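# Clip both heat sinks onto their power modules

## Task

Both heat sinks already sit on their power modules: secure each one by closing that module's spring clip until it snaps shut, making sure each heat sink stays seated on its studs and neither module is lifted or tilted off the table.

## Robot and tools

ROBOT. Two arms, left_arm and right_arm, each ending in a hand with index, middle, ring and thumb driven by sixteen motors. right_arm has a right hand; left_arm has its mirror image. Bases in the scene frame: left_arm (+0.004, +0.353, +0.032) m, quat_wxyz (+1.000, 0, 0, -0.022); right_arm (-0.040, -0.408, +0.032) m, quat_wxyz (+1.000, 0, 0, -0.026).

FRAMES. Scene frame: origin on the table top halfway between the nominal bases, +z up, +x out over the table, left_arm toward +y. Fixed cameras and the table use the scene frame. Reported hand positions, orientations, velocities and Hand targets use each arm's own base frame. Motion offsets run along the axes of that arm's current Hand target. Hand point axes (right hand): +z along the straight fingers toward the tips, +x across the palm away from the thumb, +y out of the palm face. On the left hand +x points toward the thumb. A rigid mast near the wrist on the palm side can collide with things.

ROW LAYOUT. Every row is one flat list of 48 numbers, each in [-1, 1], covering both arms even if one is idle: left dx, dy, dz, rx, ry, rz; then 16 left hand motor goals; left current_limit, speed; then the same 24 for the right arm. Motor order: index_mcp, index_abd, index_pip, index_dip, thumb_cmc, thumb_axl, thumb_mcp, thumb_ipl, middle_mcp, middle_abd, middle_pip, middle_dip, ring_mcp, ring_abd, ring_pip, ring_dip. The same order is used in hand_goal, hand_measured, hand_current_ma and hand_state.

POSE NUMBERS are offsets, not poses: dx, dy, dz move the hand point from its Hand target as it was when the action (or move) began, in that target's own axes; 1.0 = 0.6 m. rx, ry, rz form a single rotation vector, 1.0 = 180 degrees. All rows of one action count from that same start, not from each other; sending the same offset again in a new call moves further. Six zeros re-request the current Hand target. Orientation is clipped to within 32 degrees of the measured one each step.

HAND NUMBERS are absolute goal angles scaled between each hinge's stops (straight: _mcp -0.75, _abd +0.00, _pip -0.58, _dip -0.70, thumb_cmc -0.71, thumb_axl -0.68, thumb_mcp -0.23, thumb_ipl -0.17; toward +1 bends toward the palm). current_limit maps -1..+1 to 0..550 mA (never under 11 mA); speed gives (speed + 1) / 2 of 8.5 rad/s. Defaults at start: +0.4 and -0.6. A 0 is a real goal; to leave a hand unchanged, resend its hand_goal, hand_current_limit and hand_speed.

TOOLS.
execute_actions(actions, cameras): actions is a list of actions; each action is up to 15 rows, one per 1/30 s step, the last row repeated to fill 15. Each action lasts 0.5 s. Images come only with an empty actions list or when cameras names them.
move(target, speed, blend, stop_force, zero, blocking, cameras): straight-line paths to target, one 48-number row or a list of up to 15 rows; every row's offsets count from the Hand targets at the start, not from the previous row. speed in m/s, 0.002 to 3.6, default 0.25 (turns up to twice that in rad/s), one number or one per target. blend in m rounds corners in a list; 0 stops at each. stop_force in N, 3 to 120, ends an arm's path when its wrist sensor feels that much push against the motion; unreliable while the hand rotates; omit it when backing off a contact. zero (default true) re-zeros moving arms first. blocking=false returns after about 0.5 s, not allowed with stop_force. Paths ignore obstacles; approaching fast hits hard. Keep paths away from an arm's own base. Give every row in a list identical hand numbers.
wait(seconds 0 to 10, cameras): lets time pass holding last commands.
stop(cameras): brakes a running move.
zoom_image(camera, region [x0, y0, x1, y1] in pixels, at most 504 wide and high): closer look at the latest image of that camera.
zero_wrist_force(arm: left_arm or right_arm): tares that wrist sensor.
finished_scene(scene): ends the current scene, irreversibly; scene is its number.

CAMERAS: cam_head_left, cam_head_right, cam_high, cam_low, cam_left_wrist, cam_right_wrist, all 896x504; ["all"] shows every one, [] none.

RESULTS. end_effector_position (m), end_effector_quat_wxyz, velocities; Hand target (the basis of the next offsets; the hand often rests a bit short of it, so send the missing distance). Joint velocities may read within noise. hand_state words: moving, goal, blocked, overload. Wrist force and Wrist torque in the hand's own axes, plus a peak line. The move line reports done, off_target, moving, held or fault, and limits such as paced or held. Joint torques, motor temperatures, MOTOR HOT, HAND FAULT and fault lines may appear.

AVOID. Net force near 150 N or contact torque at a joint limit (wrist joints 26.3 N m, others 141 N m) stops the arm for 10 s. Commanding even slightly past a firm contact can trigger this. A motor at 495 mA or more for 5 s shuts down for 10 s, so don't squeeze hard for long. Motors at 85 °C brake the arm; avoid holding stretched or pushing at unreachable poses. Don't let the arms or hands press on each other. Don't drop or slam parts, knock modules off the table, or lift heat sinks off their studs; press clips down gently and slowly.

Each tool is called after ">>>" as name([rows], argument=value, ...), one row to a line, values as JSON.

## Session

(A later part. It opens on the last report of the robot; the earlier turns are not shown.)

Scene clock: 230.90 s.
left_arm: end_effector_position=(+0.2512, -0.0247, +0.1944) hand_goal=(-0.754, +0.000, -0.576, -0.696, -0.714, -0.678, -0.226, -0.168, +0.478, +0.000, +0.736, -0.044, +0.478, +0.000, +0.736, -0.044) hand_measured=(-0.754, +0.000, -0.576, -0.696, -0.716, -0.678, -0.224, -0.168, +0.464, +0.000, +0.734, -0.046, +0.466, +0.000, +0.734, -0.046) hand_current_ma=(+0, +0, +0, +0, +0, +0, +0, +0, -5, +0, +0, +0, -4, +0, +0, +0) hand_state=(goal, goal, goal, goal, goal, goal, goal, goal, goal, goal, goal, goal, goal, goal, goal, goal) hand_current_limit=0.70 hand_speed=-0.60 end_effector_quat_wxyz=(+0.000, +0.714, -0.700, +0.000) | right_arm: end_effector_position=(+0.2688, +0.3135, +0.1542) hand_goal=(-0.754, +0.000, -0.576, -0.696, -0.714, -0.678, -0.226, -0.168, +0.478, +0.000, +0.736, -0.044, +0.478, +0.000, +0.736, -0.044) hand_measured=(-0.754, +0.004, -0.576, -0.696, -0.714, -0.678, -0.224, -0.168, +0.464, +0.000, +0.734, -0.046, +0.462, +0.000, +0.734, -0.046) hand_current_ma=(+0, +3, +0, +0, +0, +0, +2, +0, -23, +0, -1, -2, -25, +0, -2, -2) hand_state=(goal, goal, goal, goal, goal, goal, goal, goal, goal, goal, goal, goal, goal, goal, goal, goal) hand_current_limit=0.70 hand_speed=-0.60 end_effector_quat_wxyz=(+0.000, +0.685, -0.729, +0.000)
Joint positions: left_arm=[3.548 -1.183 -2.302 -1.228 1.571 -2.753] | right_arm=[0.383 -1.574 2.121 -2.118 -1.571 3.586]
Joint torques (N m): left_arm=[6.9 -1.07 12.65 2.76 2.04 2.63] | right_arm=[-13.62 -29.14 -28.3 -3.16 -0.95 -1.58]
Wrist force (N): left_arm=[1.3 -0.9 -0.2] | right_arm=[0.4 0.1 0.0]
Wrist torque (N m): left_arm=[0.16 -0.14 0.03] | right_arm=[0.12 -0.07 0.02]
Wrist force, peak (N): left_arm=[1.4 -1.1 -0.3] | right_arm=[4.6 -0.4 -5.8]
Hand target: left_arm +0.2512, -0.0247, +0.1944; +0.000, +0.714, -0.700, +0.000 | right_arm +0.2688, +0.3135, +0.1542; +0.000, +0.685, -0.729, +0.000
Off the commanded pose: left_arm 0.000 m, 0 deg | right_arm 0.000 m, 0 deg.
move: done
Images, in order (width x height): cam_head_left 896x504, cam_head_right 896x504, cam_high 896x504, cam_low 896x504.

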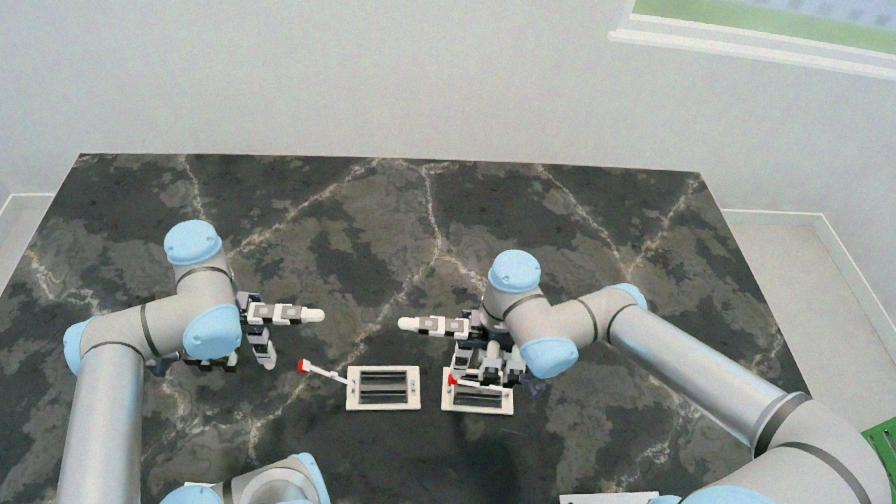

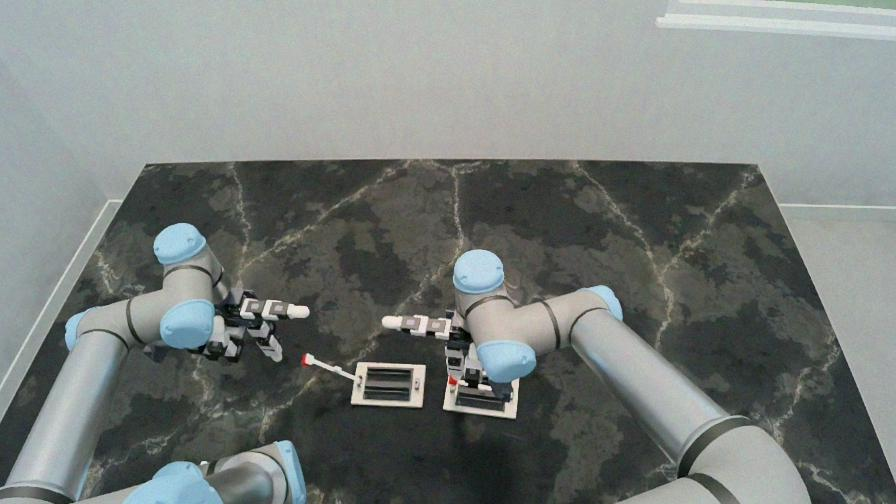

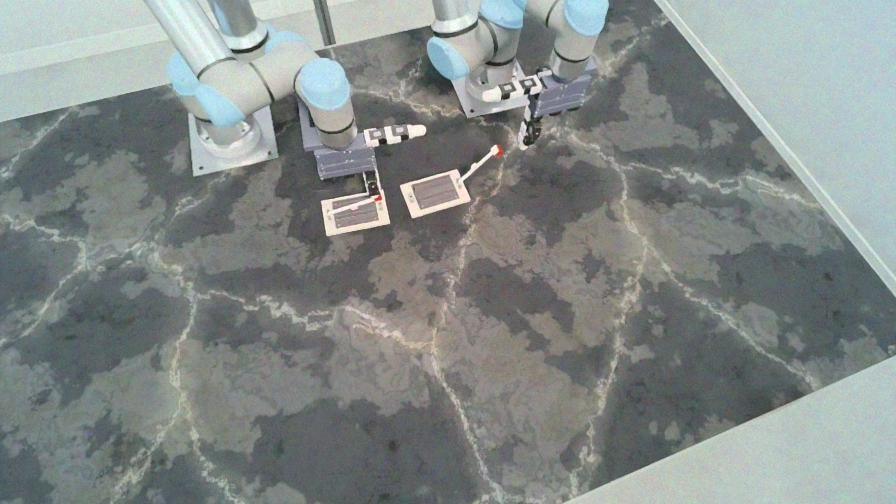

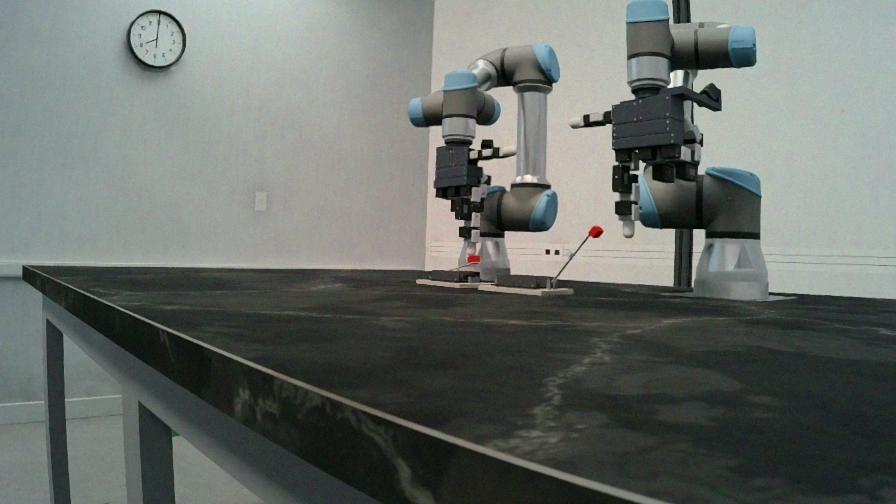

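>>> move([
  [0,0,0,0,0,0,-0.754,0,-0.576,-0.696,-0.714,-0.678,-0.226,-0.168,0.478,0,0.736,-0.044,0.478,0,0.736,-0.044,0.7,-0.6,0,0,-0.0083,0,0,0,-0.754,0,-0.576,-0.696,-0.714,-0.678,-0.226,-0.168,0.478,0,0.736,-0.044,0.478,0,0.736,-0.044,0.7,-0.6],
  [0,0,0,0,0,0,-0.754,0,-0.576,-0.696,-0.714,-0.678,-0.226,-0.168,0.478,0,0.736,-0.044,0.478,0,0.736,-0.044,0.7,-0.6,-0.0167,0.0083,-0.0083,0,0,0,-0.754,0,-0.576,-0.696,-0.714,-0.678,-0.226,-0.168,0.478,0,0.736,-0.044,0.478,0,0.736,-0.044,0.7,-0.6],
  [0,0,0,0,0,0,-0.754,0,-0.576,-0.696,-0.714,-0.678,-0.226,-0.168,0.478,0,0.736,-0.044,0.478,0,0.736,-0.044,0.7,-0.6,-0.0217,0.0083,0.03,0,0,0,-0.754,0,-0.576,-0.696,-0.714,-0.678,-0.226,-0.168,0.478,0,0.736,-0.044,0.478,0,0.736,-0.044,0.7,-0.6],
], speed=0.05, stop_force=12, cameras=["cam_head_left","cam_head_right","cam_high","cam_low"])

>>> zoom_image(camera="cam_low", region=[410, 190, 550, 310])

>>> zoom_image(camera="cam_head_left", region=[420, 350, 500, 410])

>>> zoom_image(camera="cam_head_right", region=[420, 350, 500, 410])

Scene clock: 246.23 s.
left_arm: end_effector_position=(+0.2512, -0.0247, +0.1944) hand_goal=(-0.754, +0.000, -0.576, -0.696, -0.714, -0.678, -0.226, -0.168, +0.478, +0.000, +0.736, -0.044, +0.478, +0.000, +0.736, -0.044) hand_measured=(-0.754, +0.000, -0.576, -0.696, -0.716, -0.678, -0.224, -0.168, +0.464, +0.000, +0.734, -0.046, +0.466, +0.000, +0.734, -0.046) hand_current_ma=(+0, +0, +0, +0, +0, +0, +0, +0, -5, +0, +0, +0, -4, +0, +0, +0) hand_state=(goal, goal, goal, goal, goal, goal, goal, goal, goal, goal, goal, goal, goal, goal, goal, goal) hand_current_limit=0.70 hand_speed=-0.60 end_effector_quat_wxyz=(+0.000, +0.714, -0.700, +0.000) | right_arm: end_effector_position=(+0.2646, +0.3268, +0.1361) hand_goal=(-0.754, +0.000, -0.576, -0.696, -0.714, -0.678, -0.226, -0.168, +0.478, +0.000, +0.736, -0.044, +0.478, +0.000, +0.736, -0.044) hand_measured=(-0.754, +0.002, -0.576, -0.696, -0.714, -0.678, -0.224, -0.168, +0.464, +0.000, +0.734, -0.046, +0.462, +0.000, +0.734, -0.046) hand_current_ma=(+0, +1, +0, +0, +0, +0, +3, +0, -23, +0, -1, -2, -25, +0, -2, -2) hand_state=(goal, goal, goal, goal, goal, goal, goal, goal, goal, goal, goal, goal, goal, goal, goal, goal) hand_current_limit=0.70 hand_speed=-0.60 end_effector_quat_wxyz=(+0.000, +0.685, -0.729, +0.000)
Joint positions: left_arm=[3.548 -1.183 -2.302 -1.228 1.571 -2.753] | right_arm=[0.415 -1.534 2.134 -2.171 -1.571 3.618]
Joint torques (N m): left_arm=[8.24 -0.45 13.42 2.12 1.65 3.07] | right_arm=[-11.92 -30.31 -26.61 -3.31 -0.93 -0.87]
Wrist force (N): left_arm=[1.2 -1.0 -0.5] | right_arm=[0.5 0.0 0.1]
Wrist torque (N m): left_arm=[0.17 -0.12 0.01] | right_arm=[0.11 -0.07 -0.04]
Wrist force, peak (N): left_arm=[1.2 -1.2 -0.4] | right_arm=[0.9 -0.3 -0.6]
Hand target: left_arm +0.2512, -0.0247, +0.1944; +0.000, +0.714, -0.700, +0.000 | right_arm +0.2646, +0.3268, +0.1361; +0.000, +0.685, -0.729, +0.000
Off the commanded pose: left_arm 0.000 m, 0 deg | right_arm 0.000 m, 0 deg.
move: done
Images, in order (width x height): cam_head_left 896x504, cam_head_right 896x504, cam_high 896x504, cam_low 896x504.

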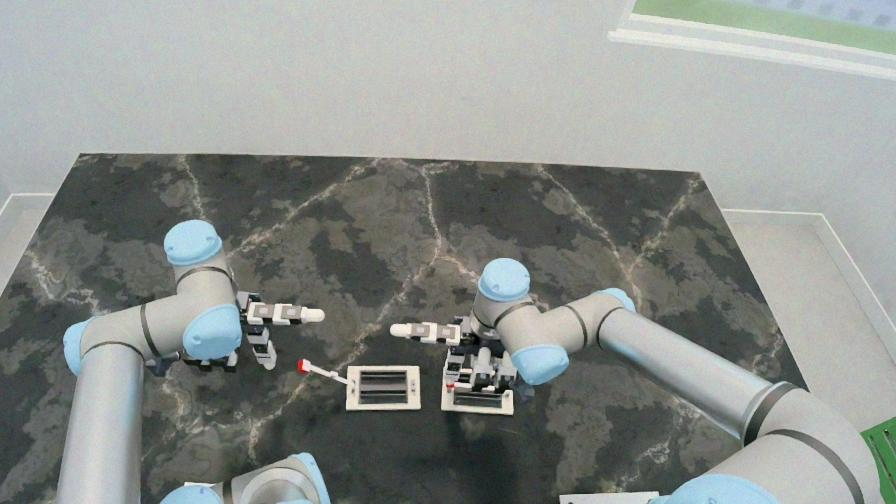

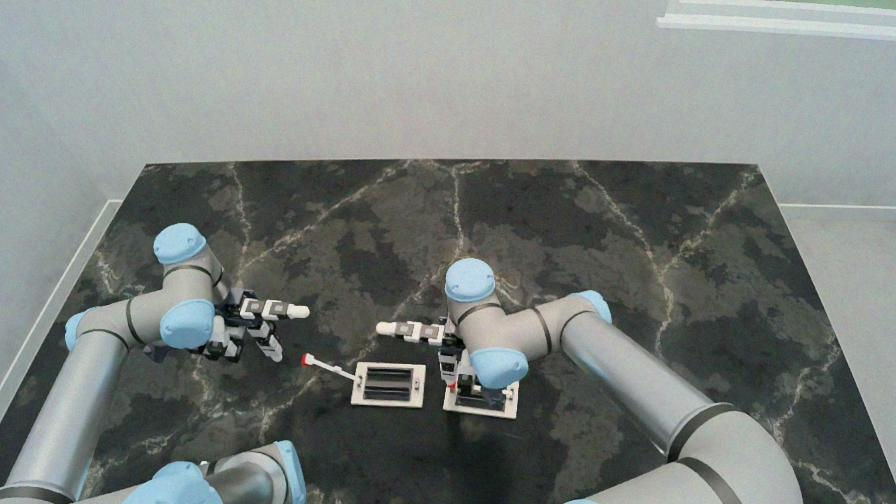

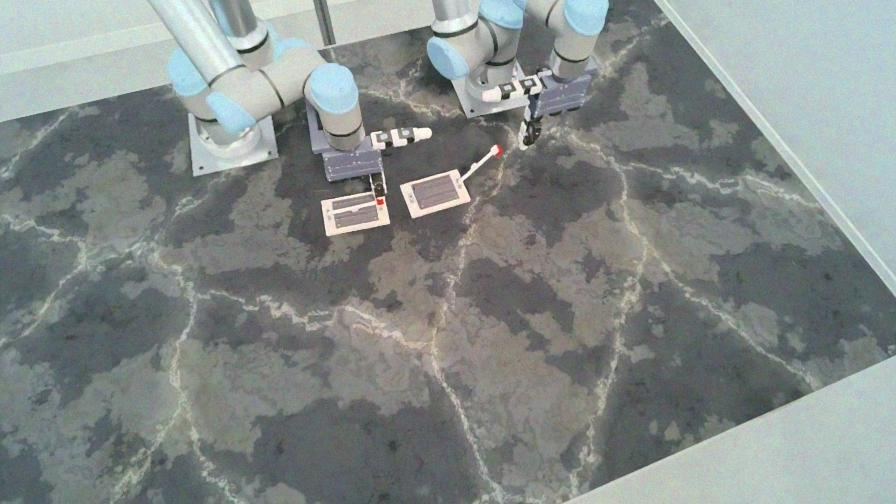

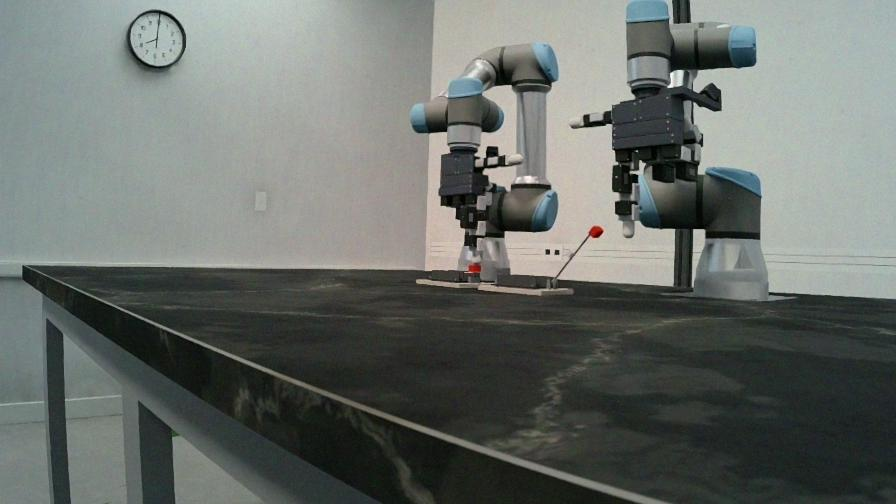

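Scaled by 3.600.

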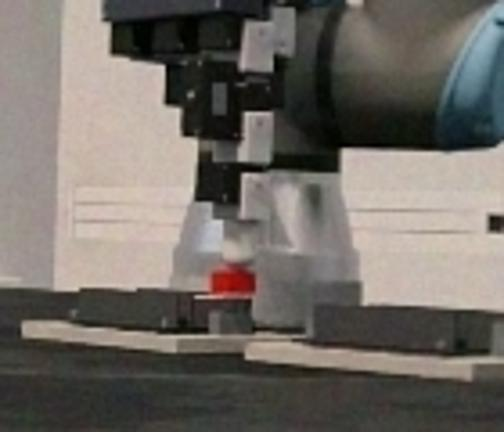

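Scaled by 6.300.

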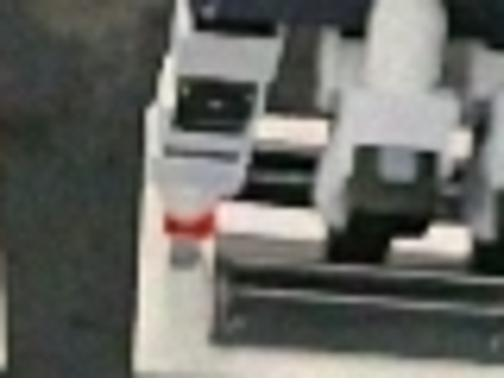

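Scaled by 6.300.

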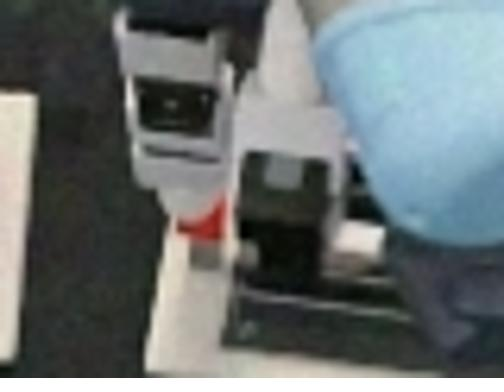

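>>> move(target=[0,0,0,0,0,0,-0.754,0,-0.576,-0.696,-0.714,-0.678,-0.226,-0.168,0.478,0,0.736,-0.044,0.478,0,0.736,-0.044,0.7,-0.6,0,0,0.05,0,0,0,-0.754,0,-0.576,-0.696,-0.714,-0.678,-0.226,-0.168,0.478,0,0.736,-0.044,0.478,0,0.736,-0.044,0.7,-0.6], speed=[0.015], stop_force=25, cameras=["cam_low","cam_high","cam_head_right"])

Scene clock: 265.43 s.
left_arm: end_effector_position=(+0.2512, -0.0247, +0.1944) hand_goal=(-0.754, +0.000, -0.576, -0.696, -0.714, -0.678, -0.226, -0.168, +0.478, +0.000, +0.736, -0.044, +0.478, +0.000, +0.736, -0.044) hand_measured=(-0.754, +0.000, -0.576, -0.696, -0.716, -0.678, -0.224, -0.168, +0.464, +0.000, +0.734, -0.046, +0.466, +0.000, +0.734, -0.046) hand_current_ma=(+0, +0, +0, +0, +0, +0, +0, +0, -5, +0, +0, +0, -4, +0, +0, +0) hand_state=(goal, goal, goal, goal, goal, goal, goal, goal, goal, goal, goal, goal, goal, goal, goal, goal) hand_current_limit=0.70 hand_speed=-0.60 end_effector_quat_wxyz=(+0.000, +0.714, -0.700, +0.000) | right_arm: end_effector_position=(+0.2646, +0.3268, +0.1256) hand_goal=(-0.754, +0.000, -0.576, -0.696, -0.714, -0.678, -0.226, -0.168, +0.478, +0.000, +0.736, -0.044, +0.478, +0.000, +0.736, -0.044) hand_measured=(-0.752, -0.004, -0.576, -0.696, -0.714, -0.678, -0.224, -0.168, +0.464, +0.000, +0.734, -0.046, +0.462, +0.000, +0.734, -0.046) hand_current_ma=(+1, -2, +0, +0, +0, +0, +3, +0, -23, +0, -1, -2, -25, +0, -2, -2) hand_state=(goal, goal, goal, goal, goal, goal, goal, goal, goal, goal, goal, goal, goal, goal, goal, goal) hand_current_limit=0.70 hand_speed=-0.60 end_effector_quat_wxyz=(+0.000, +0.685, -0.729, +0.000)
Joint positions: left_arm=[3.548 -1.183 -2.302 -1.228 1.571 -2.753] | right_arm=[0.415 -1.517 2.149 -2.203 -1.571 3.618]
Joint torques (N m): left_arm=[7.42 0.06 12.75 1.53 1.1 2.97] | right_arm=[-12.84 -18.3 -14.96 -0.3 -1.16 -0.94]
Wrist force (N): left_arm=[1.3 -1.1 -0.3] | right_arm=[0.4 -0.4 -27.0]
Wrist torque (N m): left_arm=[0.15 -0.14 0.04] | right_arm=[2.22 -0.74 -0.04]
Wrist force, peak (N): left_arm=[1.4 -1.1 -0.2] | right_arm=[0.6 -0.6 -36.4]
Hand target: left_arm +0.2512, -0.0247, +0.1944; +0.000, +0.714, -0.700, +0.000 | right_arm +0.2646, +0.3268, +0.1256; +0.000, +0.685, -0.729, +0.000 (not the last commanded pose)
Off the commanded pose: left_arm 0.000 m, 0 deg | right_arm 0.019 m, 0 deg.
move: contact (right_arm)
Images, in order (width x height): cam_head_right 896x504, cam_high 896x504, cam_low 896x504.

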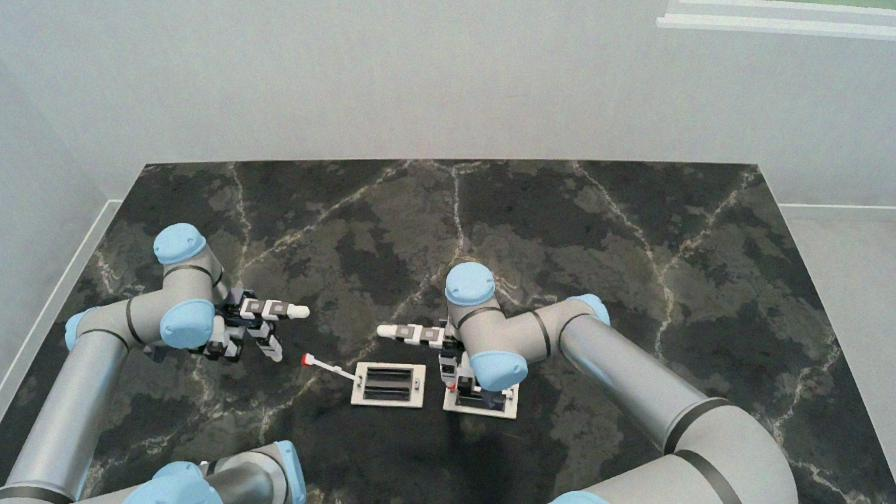

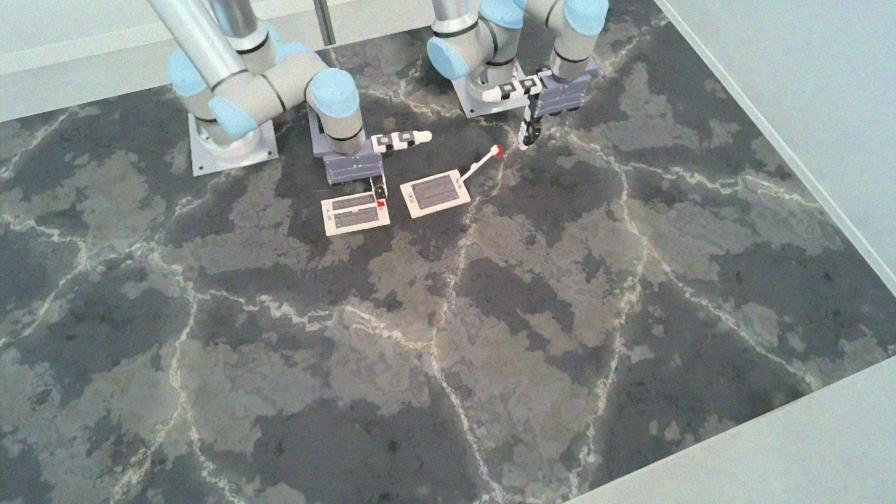

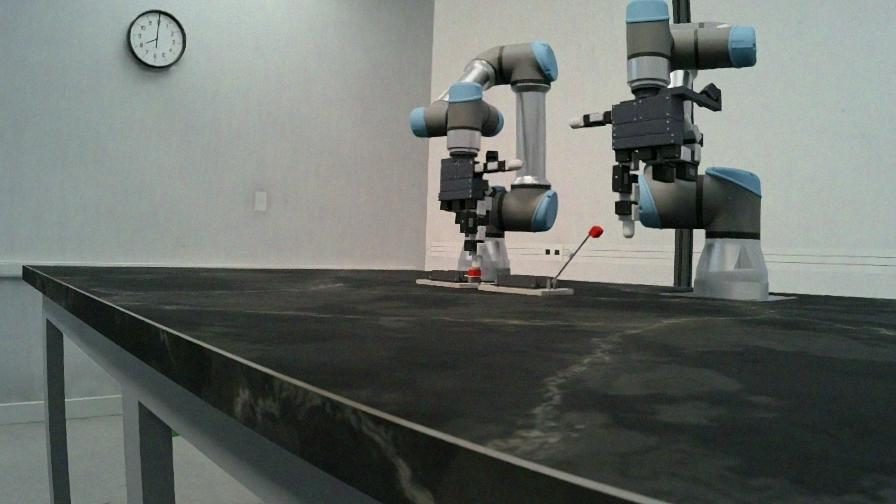

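>>> move(target=[0,0,0,0,0,0,-0.754,0,-0.576,-0.696,-0.714,-0.678,-0.226,-0.168,0.478,0,0.736,-0.044,0.478,0,0.736,-0.044,0.7,-0.6,0,0,-0.05,0,0,0,-0.754,0,-0.576,-0.696,-0.714,-0.678,-0.226,-0.168,0.478,0,0.736,-0.044,0.478,0,0.736,-0.044,0.7,-0.6], speed=[0.05], cameras=["cam_low","cam_high","cam_head_left"])

>>> zoom_image(camera="cam_low", region=[410, 200, 610, 310])

>>> zoom_image(camera="cam_high", region=[310, 120, 510, 240])

Scene clock: 271.47 s.
left_arm: end_effector_position=(+0.2512, -0.0247, +0.1944) hand_goal=(-0.754, +0.000, -0.576, -0.696, -0.714, -0.678, -0.226, -0.168, +0.478, +0.000, +0.736, -0.044, +0.478, +0.000, +0.736, -0.044) hand_measured=(-0.754, +0.000, -0.576, -0.696, -0.716, -0.678, -0.224, -0.168, +0.464, +0.000, +0.734, -0.046, +0.466, +0.000, +0.734, -0.046) hand_current_ma=(+0, +0, +0, +0, +0, +0, +0, +0, -5, +0, +0, +0, -4, +0, +0, +0) hand_state=(goal, goal, goal, goal, goal, goal, goal, goal, goal, goal, goal, goal, goal, goal, goal, goal) hand_current_limit=0.70 hand_speed=-0.60 end_effector_quat_wxyz=(+0.000, +0.714, -0.700, +0.000) | right_arm: end_effector_position=(+0.2647, +0.3268, +0.1557) hand_goal=(-0.754, +0.000, -0.576, -0.696, -0.714, -0.678, -0.226, -0.168, +0.478, +0.000, +0.736, -0.044, +0.478, +0.000, +0.736, -0.044) hand_measured=(-0.754, -0.004, -0.576, -0.696, -0.714, -0.678, -0.224, -0.168, +0.464, +0.000, +0.734, -0.046, +0.462, +0.000, +0.734, -0.046) hand_current_ma=(+0, -2, +0, +0, +0, +0, +3, +0, -23, +0, -1, -2, -25, +0, -2, -2) hand_state=(goal, goal, goal, goal, goal, goal, goal, goal, goal, goal, goal, goal, goal, goal, goal, goal) hand_current_limit=0.70 hand_speed=-0.60 end_effector_quat_wxyz=(+0.000, +0.685, -0.729, +0.000)
Joint positions: left_arm=[3.548 -1.183 -2.302 -1.228 1.571 -2.753] | right_arm=[0.415 -1.563 2.105 -2.113 -1.571 3.618]
Joint torques (N m): left_arm=[6.99 0.22 13.72 1.7 0.97 2.76] | right_arm=[-4.72 -11.23 -12.41 -4.02 -0.18 0.97]
Wrist force (N): left_arm=[1.2 -1.1 -0.2] | right_arm=[0.1 0.0 0.0]
Wrist torque (N m): left_arm=[0.14 -0.12 0.02] | right_arm=[0.12 -0.03 -0.07]
Wrist force, peak (N): left_arm=[1.3 -1.2 -0.3] | right_arm=[0.4 -0.2 -27.3]
Hand target: left_arm +0.2512, -0.0247, +0.1944; +0.000, +0.714, -0.700, +0.000 | right_arm +0.2646, +0.3268, +0.1556; +0.000, +0.685, -0.729, +0.000
Off the commanded pose: left_arm 0.000 m, 0 deg | right_arm 0.000 m, 0 deg.
move: done
Images, in order (width x height): cam_head_left 896x504, cam_high 896x504, cam_low 896x504.

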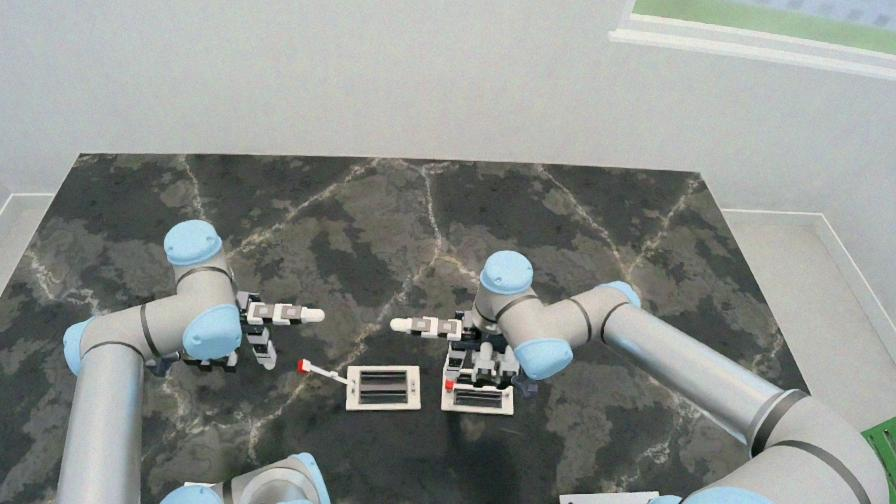

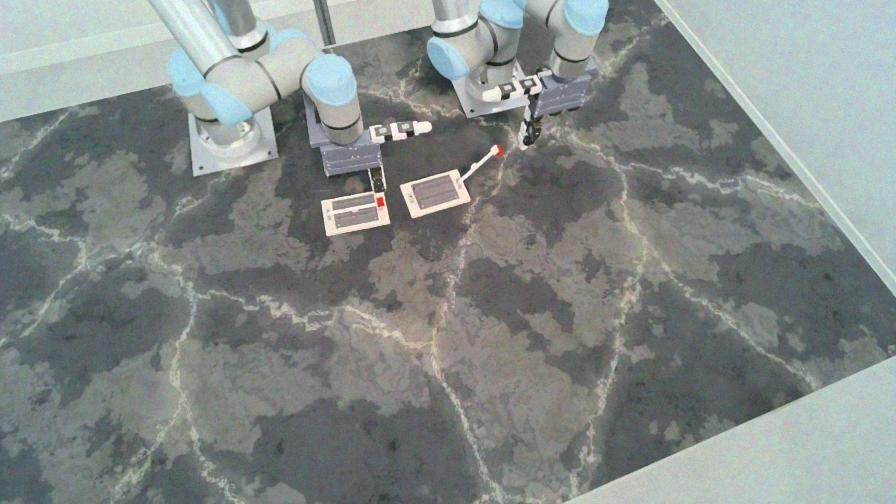

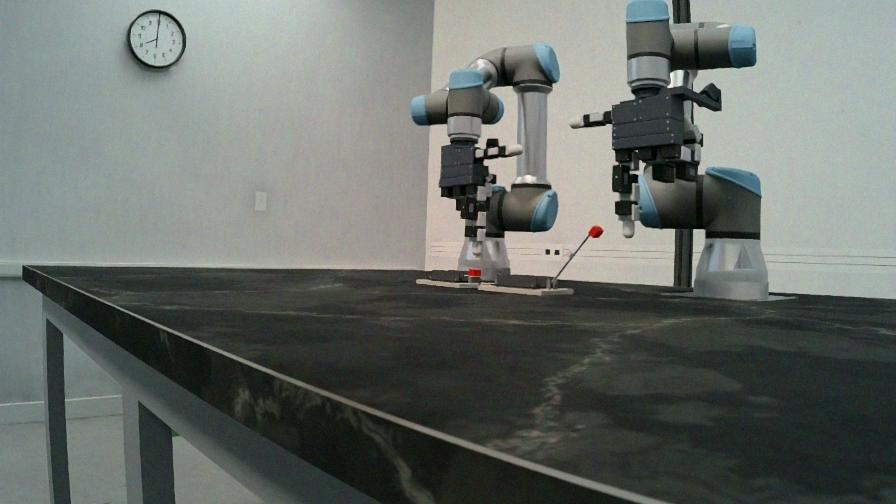

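Scaled by 2.520.

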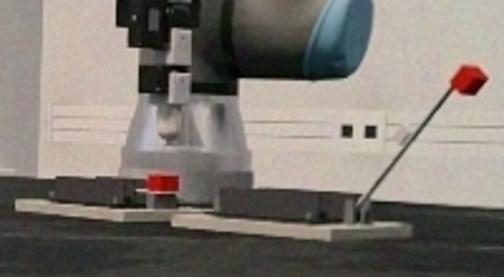

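Scaled by 2.520.

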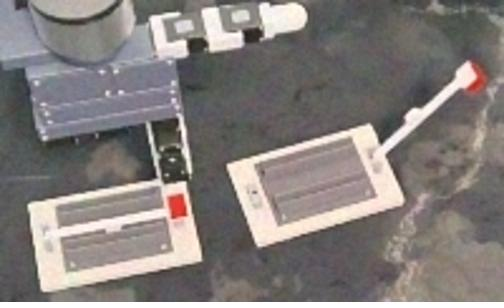

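>>> move([
  [0,0,0,0,0,0,-0.754,0,-0.576,-0.696,-0.714,-0.678,-0.226,-0.168,0.478,0,0.736,-0.044,0.478,0,0.736,-0.044,0.7,-0.6,0,0,-0.2,0,0,0,-0.754,0,-0.576,-0.696,-0.714,-0.678,-0.226,-0.168,0.478,0,0.736,-0.044,0.478,0,0.736,-0.044,0.7,-0.6],
  [0,0,0,0,0,0,-0.754,0,-0.576,-0.696,-0.714,-0.678,-0.226,-0.168,0.478,0,0.736,-0.044,0.478,0,0.736,-0.044,0.7,-0.6,0.4,0,-0.3,0,0,0,-0.754,0,-0.576,-0.696,-0.714,-0.678,-0.226,-0.168,0.478,0,0.736,-0.044,0.478,0,0.736,-0.044,0.7,-0.6],
], speed=[0.2,0.25], blend=[0.05,0])

>>> move([
  [0.11,0.005,0,0,0,0,-0.754,0,-0.576,-0.696,-0.714,-0.678,-0.226,-0.168,0.478,0,0.736,-0.044,0.478,0,0.736,-0.044,0.7,-0.6,0,0,0,0,0,0,-0.754,0,-0.576,-0.696,-0.714,-0.678,-0.226,-0.168,0.478,0,0.736,-0.044,0.478,0,0.736,-0.044,0.7,-0.6],
  [0.1667,0.005,-0.0417,0,0,0,-0.754,0,-0.576,-0.696,-0.714,-0.678,-0.226,-0.168,0.478,0,0.736,-0.044,0.478,0,0.736,-0.044,0.7,-0.6,0,0,0,0,0,0,-0.754,0,-0.576,-0.696,-0.714,-0.678,-0.226,-0.168,0.478,0,0.736,-0.044,0.478,0,0.736,-0.044,0.7,-0.6],
  [0.24,0.005,-0.065,0,0,0,-0.754,0,-0.576,-0.696,-0.714,-0.678,-0.226,-0.168,0.478,0,0.736,-0.044,0.478,0,0.736,-0.044,0.7,-0.6,0,0,0,0,0,0,-0.754,0,-0.576,-0.696,-0.714,-0.678,-0.226,-0.168,0.478,0,0.736,-0.044,0.478,0,0.736,-0.044,0.7,-0.6],
  [0.2983,0.005,-0.065,0,0,0,-0.754,0,-0.576,-0.696,-0.714,-0.678,-0.226,-0.168,0.478,0,0.736,-0.044,0.478,0,0.736,-0.044,0.7,-0.6,0,0,0,0,0,0,-0.754,0,-0.576,-0.696,-0.714,-0.678,-0.226,-0.168,0.478,0,0.736,-0.044,0.478,0,0.736,-0.044,0.7,-0.6],
  [0.355,0.005,-0.05,0,0,0,-0.754,0,-0.576,-0.696,-0.714,-0.678,-0.226,-0.168,0.478,0,0.736,-0.044,0.478,0,0.736,-0.044,0.7,-0.6,0,0,0,0,0,0,-0.754,0,-0.576,-0.696,-0.714,-0.678,-0.226,-0.168,0.478,0,0.736,-0.044,0.478,0,0.736,-0.044,0.7,-0.6],
  [0.4083,0.005,-0.0267,0,0,0,-0.754,0,-0.576,-0.696,-0.714,-0.678,-0.226,-0.168,0.478,0,0.736,-0.044,0.478,0,0.736,-0.044,0.7,-0.6,0,0,0,0,0,0,-0.754,0,-0.576,-0.696,-0.714,-0.678,-0.226,-0.168,0.478,0,0.736,-0.044,0.478,0,0.736,-0.044,0.7,-0.6],
  [0.4517,0.005,0.015,0,0,0,-0.754,0,-0.576,-0.696,-0.714,-0.678,-0.226,-0.168,0.478,0,0.736,-0.044,0.478,0,0.736,-0.044,0.7,-0.6,0,0,0,0,0,0,-0.754,0,-0.576,-0.696,-0.714,-0.678,-0.226,-0.168,0.478,0,0.736,-0.044,0.478,0,0.736,-0.044,0.7,-0.6],
  [0.4817,0.005,0.0667,0,0,0,-0.754,0,-0.576,-0.696,-0.714,-0.678,-0.226,-0.168,0.478,0,0.736,-0.044,0.478,0,0.736,-0.044,0.7,-0.6,0,0,0,0,0,0,-0.754,0,-0.576,-0.696,-0.714,-0.678,-0.226,-0.168,0.478,0,0.736,-0.044,0.478,0,0.736,-0.044,0.7,-0.6],
], speed=[0.05], blend=[0.01], stop_force=12, cameras=["cam_low","cam_high","cam_head_left","cam_head_right"])

>>> zoom_image(camera="cam_low", region=[440, 180, 600, 310])

>>> zoom_image(camera="cam_head_left", region=[320, 320, 500, 440])

>>> zoom_image(camera="cam_head_right", region=[320, 320, 500, 440])

>>> zoom_image(camera="cam_high", region=[360, 120, 500, 240])

Scene clock: 294.37 s.
left_arm: end_effector_position=(+0.2512, -0.0247, +0.1944) hand_goal=(-0.754, +0.000, -0.576, -0.696, -0.714, -0.678, -0.226, -0.168, +0.478, +0.000, +0.736, -0.044, +0.478, +0.000, +0.736, -0.044) hand_measured=(-0.754, +0.000, -0.576, -0.696, -0.716, -0.678, -0.224, -0.168, +0.464, +0.000, +0.734, -0.046, +0.466, +0.000, +0.734, -0.046) hand_current_ma=(+0, +0, +0, +0, +0, +0, +0, +0, -5, +0, +0, +0, -4, +0, +0, +0) hand_state=(goal, goal, goal, goal, goal, goal, goal, goal, goal, goal, goal, goal, goal, goal, goal, goal) hand_current_limit=0.70 hand_speed=-0.60 end_effector_quat_wxyz=(+0.000, +0.714, -0.700, +0.000) | right_arm: end_effector_position=(+0.2497, +0.0874, +0.3356) hand_goal=(-0.754, +0.000, -0.576, -0.696, -0.714, -0.678, -0.226, -0.168, +0.478, +0.000, +0.736, -0.044, +0.478, +0.000, +0.736, -0.044) hand_measured=(-0.754, -0.002, -0.576, -0.696, -0.714, -0.678, -0.222, -0.168, +0.464, +0.000, +0.734, -0.046, +0.462, +0.000, +0.734, -0.046) hand_current_ma=(+0, -1, +0, +0, +0, +0, +3, +0, -23, +0, -1, -2, -25, +0, -2, -2) hand_state=(goal, goal, goal, goal, goal, goal, goal, goal, goal, goal, goal, goal, goal, goal, goal, goal) hand_current_limit=0.70 hand_speed=-0.60 end_effector_quat_wxyz=(+0.000, +0.685, -0.729, +0.000)
Joint positions: left_arm=[3.548 -1.183 -2.302 -1.228 1.571 -2.753] | right_arm=[-0.228 -2.01 1.964 -1.526 -1.571 2.975]
Joint torques (N m): left_arm=[5.98 -0.47 14.07 1.54 0.68 2.83] | right_arm=[-13.07 2.28 -15.31 -2.72 -0.71 -1.36]
Wrist force (N): left_arm=[1.1 -0.9 -0.2] | right_arm=[0.2 0.2 -0.2]
Wrist torque (N m): left_arm=[0.16 -0.12 0.01] | right_arm=[0.15 -0.04 -0.08]
Wrist force, peak (N): left_arm=[1.5 -1.1 -0.5] | right_arm=[2.3 0.1 -0.5]
Hand target: left_arm +0.2512, -0.0247, +0.1944; +0.000, +0.714, -0.700, +0.000 | right_arm +0.2497, +0.0873, +0.3356; +0.000, +0.685, -0.729, +0.000
Off the commanded pose: left_arm 0.000 m, 0 deg | right_arm 0.000 m, 0 deg.
move: done

speed must be one number or one for each of the 8 targets, got a list of 1; nothing of the call was run

Scaled by 3.150.
This view is cut from an older image: the scene may have changed since it was taken.

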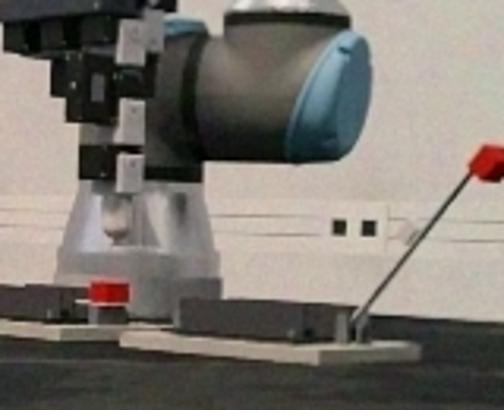

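Scaled by 2.800.
This view is cut from an older image: the scene may have changed since it was taken.

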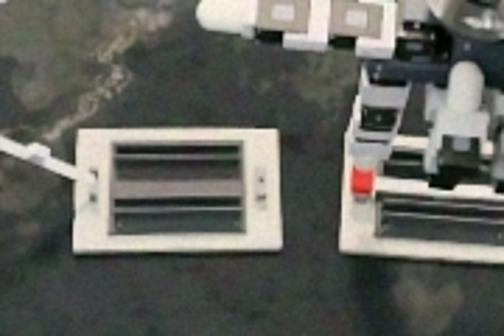

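This scene's latest camera images include none from cam_head_right. They are from: cam_head_left, cam_high, cam_low. cam_head_right's image comes with the result of a call that names it in "cameras".

Scaled by 3.600.
This view is cut from an older image: the scene may have changed since it was taken.

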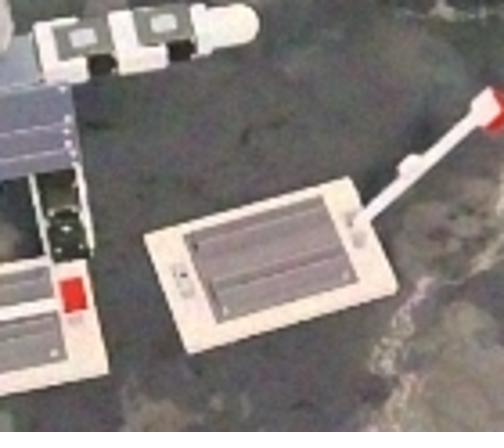

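>>> move([
  [0.11,0.005,0,0,0,0,-0.754,0,-0.576,-0.696,-0.714,-0.678,-0.226,-0.168,0.478,0,0.736,-0.044,0.478,0,0.736,-0.044,0.7,-0.6,0,0,0,0,0,0,-0.754,0,-0.576,-0.696,-0.714,-0.678,-0.226,-0.168,0.478,0,0.736,-0.044,0.478,0,0.736,-0.044,0.7,-0.6],
  [0.1667,0.005,-0.0417,0,0,0,-0.754,0,-0.576,-0.696,-0.714,-0.678,-0.226,-0.168,0.478,0,0.736,-0.044,0.478,0,0.736,-0.044,0.7,-0.6,0,0,0,0,0,0,-0.754,0,-0.576,-0.696,-0.714,-0.678,-0.226,-0.168,0.478,0,0.736,-0.044,0.478,0,0.736,-0.044,0.7,-0.6],
  [0.24,0.005,-0.065,0,0,0,-0.754,0,-0.576,-0.696,-0.714,-0.678,-0.226,-0.168,0.478,0,0.736,-0.044,0.478,0,0.736,-0.044,0.7,-0.6,0,0,0,0,0,0,-0.754,0,-0.576,-0.696,-0.714,-0.678,-0.226,-0.168,0.478,0,0.736,-0.044,0.478,0,0.736,-0.044,0.7,-0.6],
  [0.2983,0.005,-0.065,0,0,0,-0.754,0,-0.576,-0.696,-0.714,-0.678,-0.226,-0.168,0.478,0,0.736,-0.044,0.478,0,0.736,-0.044,0.7,-0.6,0,0,0,0,0,0,-0.754,0,-0.576,-0.696,-0.714,-0.678,-0.226,-0.168,0.478,0,0.736,-0.044,0.478,0,0.736,-0.044,0.7,-0.6],
  [0.355,0.005,-0.05,0,0,0,-0.754,0,-0.576,-0.696,-0.714,-0.678,-0.226,-0.168,0.478,0,0.736,-0.044,0.478,0,0.736,-0.044,0.7,-0.6,0,0,0,0,0,0,-0.754,0,-0.576,-0.696,-0.714,-0.678,-0.226,-0.168,0.478,0,0.736,-0.044,0.478,0,0.736,-0.044,0.7,-0.6],
  [0.4083,0.005,-0.0267,0,0,0,-0.754,0,-0.576,-0.696,-0.714,-0.678,-0.226,-0.168,0.478,0,0.736,-0.044,0.478,0,0.736,-0.044,0.7,-0.6,0,0,0,0,0,0,-0.754,0,-0.576,-0.696,-0.714,-0.678,-0.226,-0.168,0.478,0,0.736,-0.044,0.478,0,0.736,-0.044,0.7,-0.6],
  [0.4517,0.005,0.015,0,0,0,-0.754,0,-0.576,-0.696,-0.714,-0.678,-0.226,-0.168,0.478,0,0.736,-0.044,0.478,0,0.736,-0.044,0.7,-0.6,0,0,0,0,0,0,-0.754,0,-0.576,-0.696,-0.714,-0.678,-0.226,-0.168,0.478,0,0.736,-0.044,0.478,0,0.736,-0.044,0.7,-0.6],
  [0.4817,0.005,0.0667,0,0,0,-0.754,0,-0.576,-0.696,-0.714,-0.678,-0.226,-0.168,0.478,0,0.736,-0.044,0.478,0,0.736,-0.044,0.7,-0.6,0,0,0,0,0,0,-0.754,0,-0.576,-0.696,-0.714,-0.678,-0.226,-0.168,0.478,0,0.736,-0.044,0.478,0,0.736,-0.044,0.7,-0.6],
], speed=0.05, blend=0.01, stop_force=12, cameras=["cam_low","cam_high","cam_head_left","cam_head_right"])

>>> zoom_image(camera="cam_low", region=[440, 180, 600, 310])

>>> zoom_image(camera="cam_head_left", region=[320, 320, 500, 440])

>>> zoom_image(camera="cam_head_right", region=[320, 320, 500, 440])

>>> zoom_image(camera="cam_high", region=[360, 120, 500, 240])

Scene clock: 313.70 s.
left_arm: end_effector_position=(+0.2535, -0.3137, +0.1544) hand_goal=(-0.754, +0.000, -0.576, -0.696, -0.714, -0.678, -0.226, -0.168, +0.478, +0.000, +0.736, -0.044, +0.478, +0.000, +0.736, -0.044) hand_measured=(-0.754, +0.004, -0.576, -0.696, -0.716, -0.678, -0.224, -0.168, +0.464, +0.000, +0.734, -0.046, +0.466, +0.000, +0.734, -0.046) hand_current_ma=(+0, +0, +0, +0, +0, +0, +0, +0, -5, +0, +0, +0, -4, +0, +0, +0) hand_state=(goal, goal, goal, goal, goal, goal, goal, goal, goal, goal, goal, goal, goal, goal, goal, goal) hand_current_limit=0.70 hand_speed=-0.60 end_effector_quat_wxyz=(+0.000, +0.714, -0.700, +0.000) | right_arm: end_effector_position=(+0.2497, +0.0873, +0.3356) hand_goal=(-0.754, +0.000, -0.576, -0.696, -0.714, -0.678, -0.226, -0.168, +0.478, +0.000, +0.736, -0.044, +0.478, +0.000, +0.736, -0.044) hand_measured=(-0.754, -0.002, -0.576, -0.696, -0.714, -0.678, -0.222, -0.168, +0.464, +0.000, +0.734, -0.046, +0.462, +0.000, +0.734, -0.046) hand_current_ma=(+0, -1, +0, +0, +0, +0, +3, +0, -23, +0, -1, -2, -25, +0, -2, -2) hand_state=(goal, goal, goal, goal, goal, goal, goal, goal, goal, goal, goal, goal, goal, goal, goal, goal) hand_current_limit=0.70 hand_speed=-0.60 end_effector_quat_wxyz=(+0.000, +0.685, -0.729, +0.000)
Joint positions: left_arm=[2.738 -1.547 -2.14 -1.026 1.57 -3.564] | right_arm=[-0.229 -2.01 1.964 -1.526 -1.571 2.975]
Joint torques (N m): left_arm=[9.61 29.3 34.21 3.68 -0.17 2.63] | right_arm=[-12.38 3.39 -15.09 -0.68 0.1 -1.55]
Wrist force (N): left_arm=[1.4 -1.0 -0.6] | right_arm=[0.2 0.0 -0.2]
Wrist torque (N m): left_arm=[0.14 -0.16 0.15] | right_arm=[0.13 -0.05 0.01]
Wrist force, peak (N): left_arm=[-3.7 -1.1 -6.1] | right_arm=[0.2 -0.2 -0.4]
Hand target: left_arm +0.2535, -0.3137, +0.1544; +0.000, +0.714, -0.700, +0.000 | right_arm +0.2497, +0.0873, +0.3356; +0.000, +0.685, -0.729, +0.000
Off the commanded pose: left_arm 0.000 m, 0 deg | right_arm 0.000 m, 0 deg.
move: done
Images, in order (width x height): cam_head_left 896x504, cam_head_right 896x504, cam_high 896x504, cam_low 896x504.

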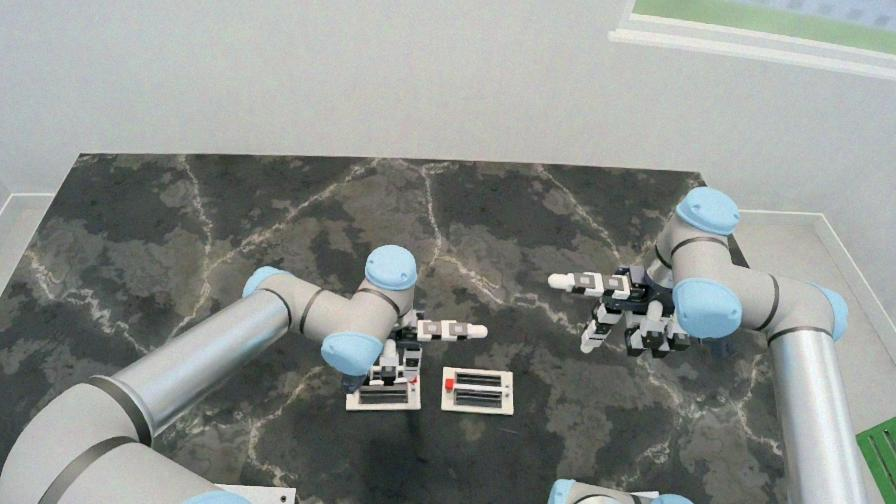

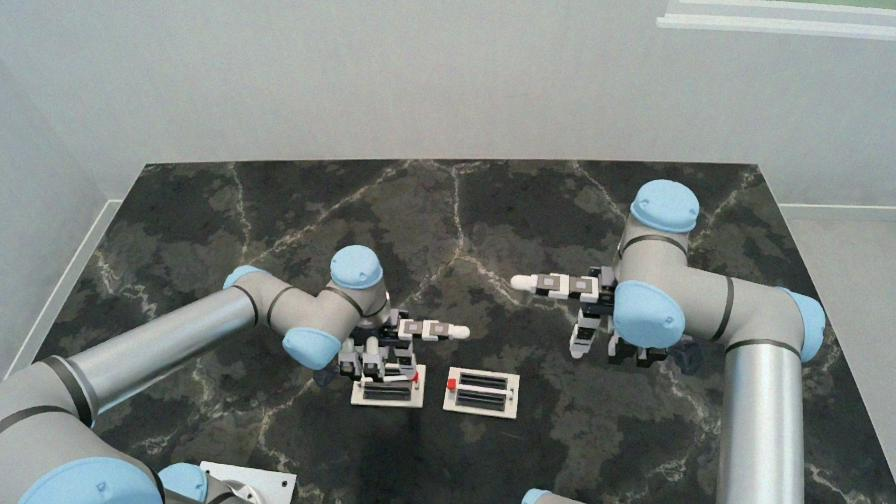

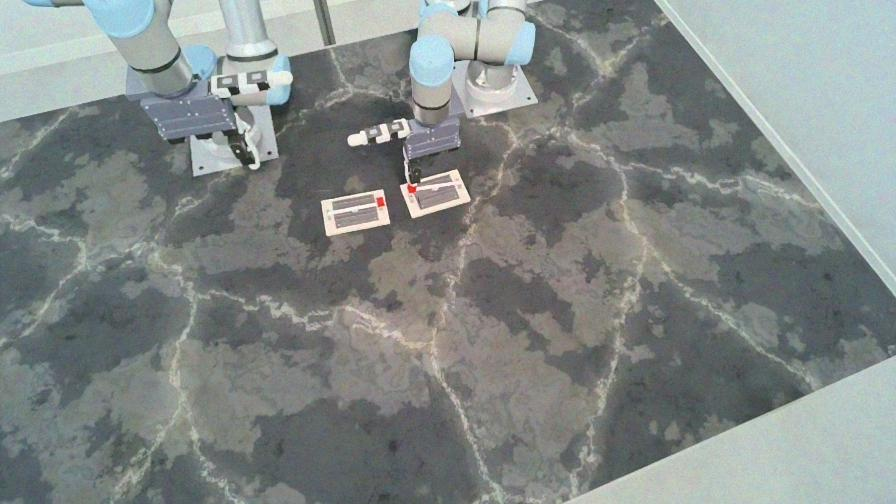

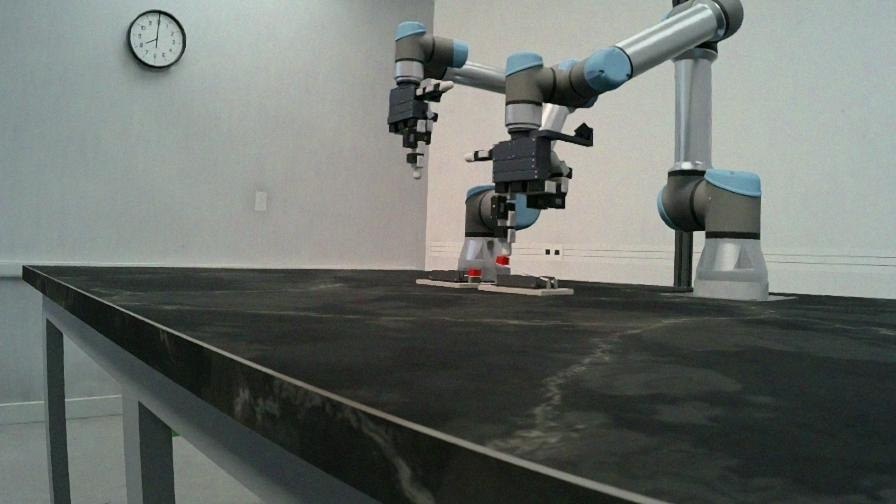

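Scaled by 3.150.

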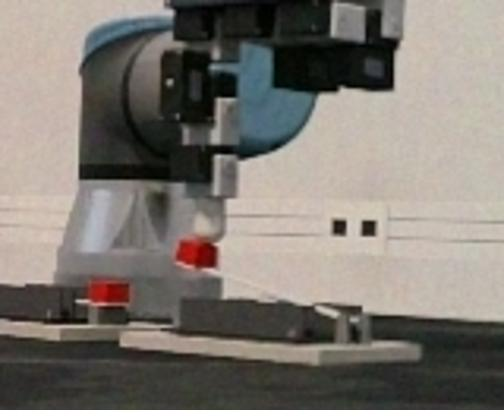

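Scaled by 2.800.

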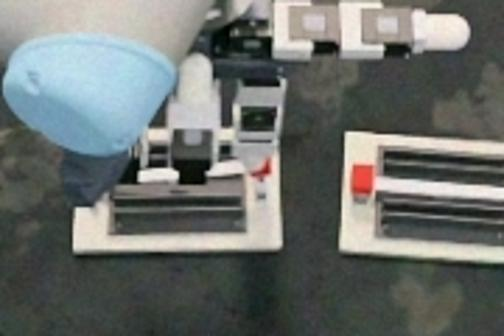

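Scaled by 2.800.

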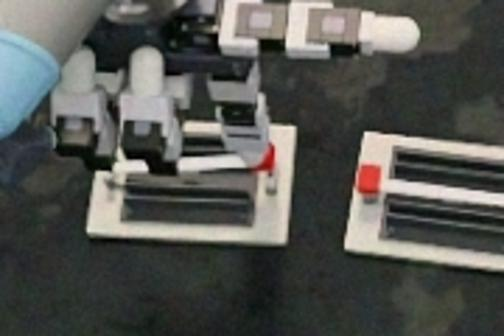

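Scaled by 3.600.

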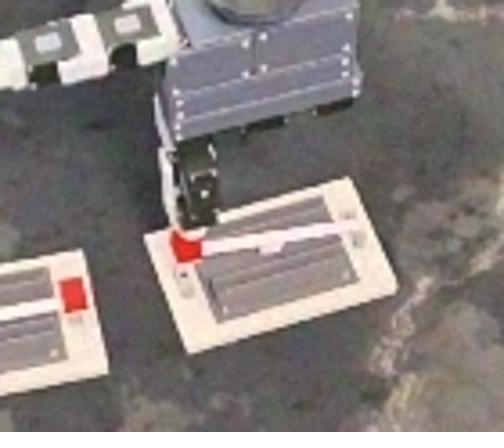

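>>> zoom_image(camera="cam_head_right", region=[385, 345, 445, 395])

>>> zoom_image(camera="cam_head_left", region=[385, 345, 445, 395])

>>> zoom_image(camera="cam_low", region=[480, 235, 530, 280])

>>> zoom_image(camera="cam_high", region=[390, 160, 440, 205])

Scaled by 8.400.

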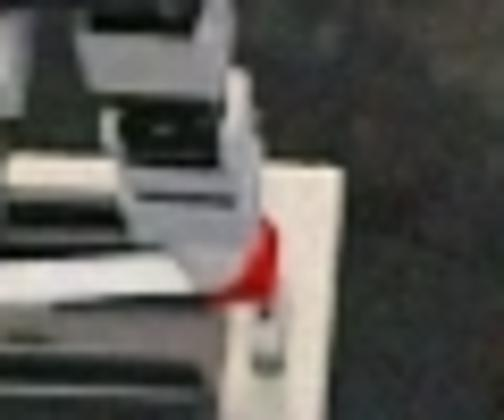

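Scaled by 8.400.

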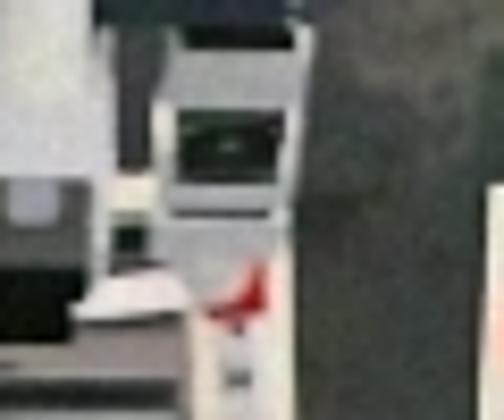

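Scaled by 10.080.

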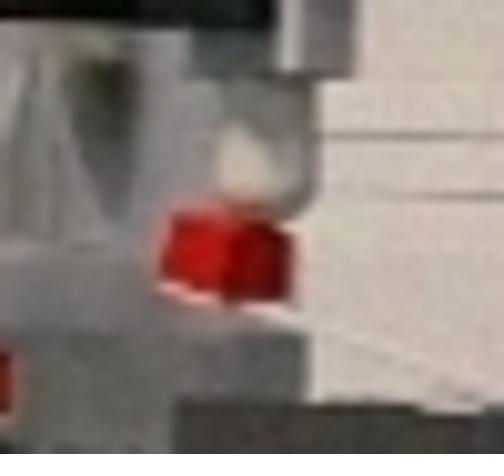

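Scaled by 10.080.

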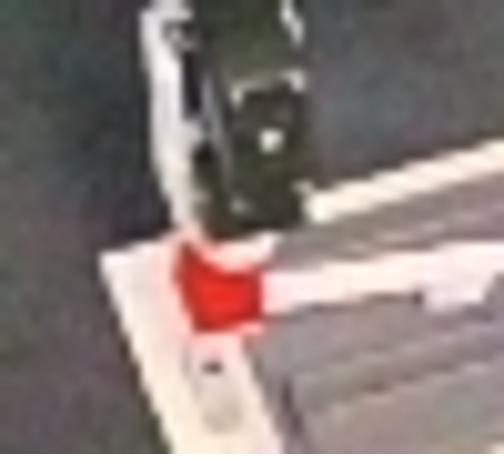

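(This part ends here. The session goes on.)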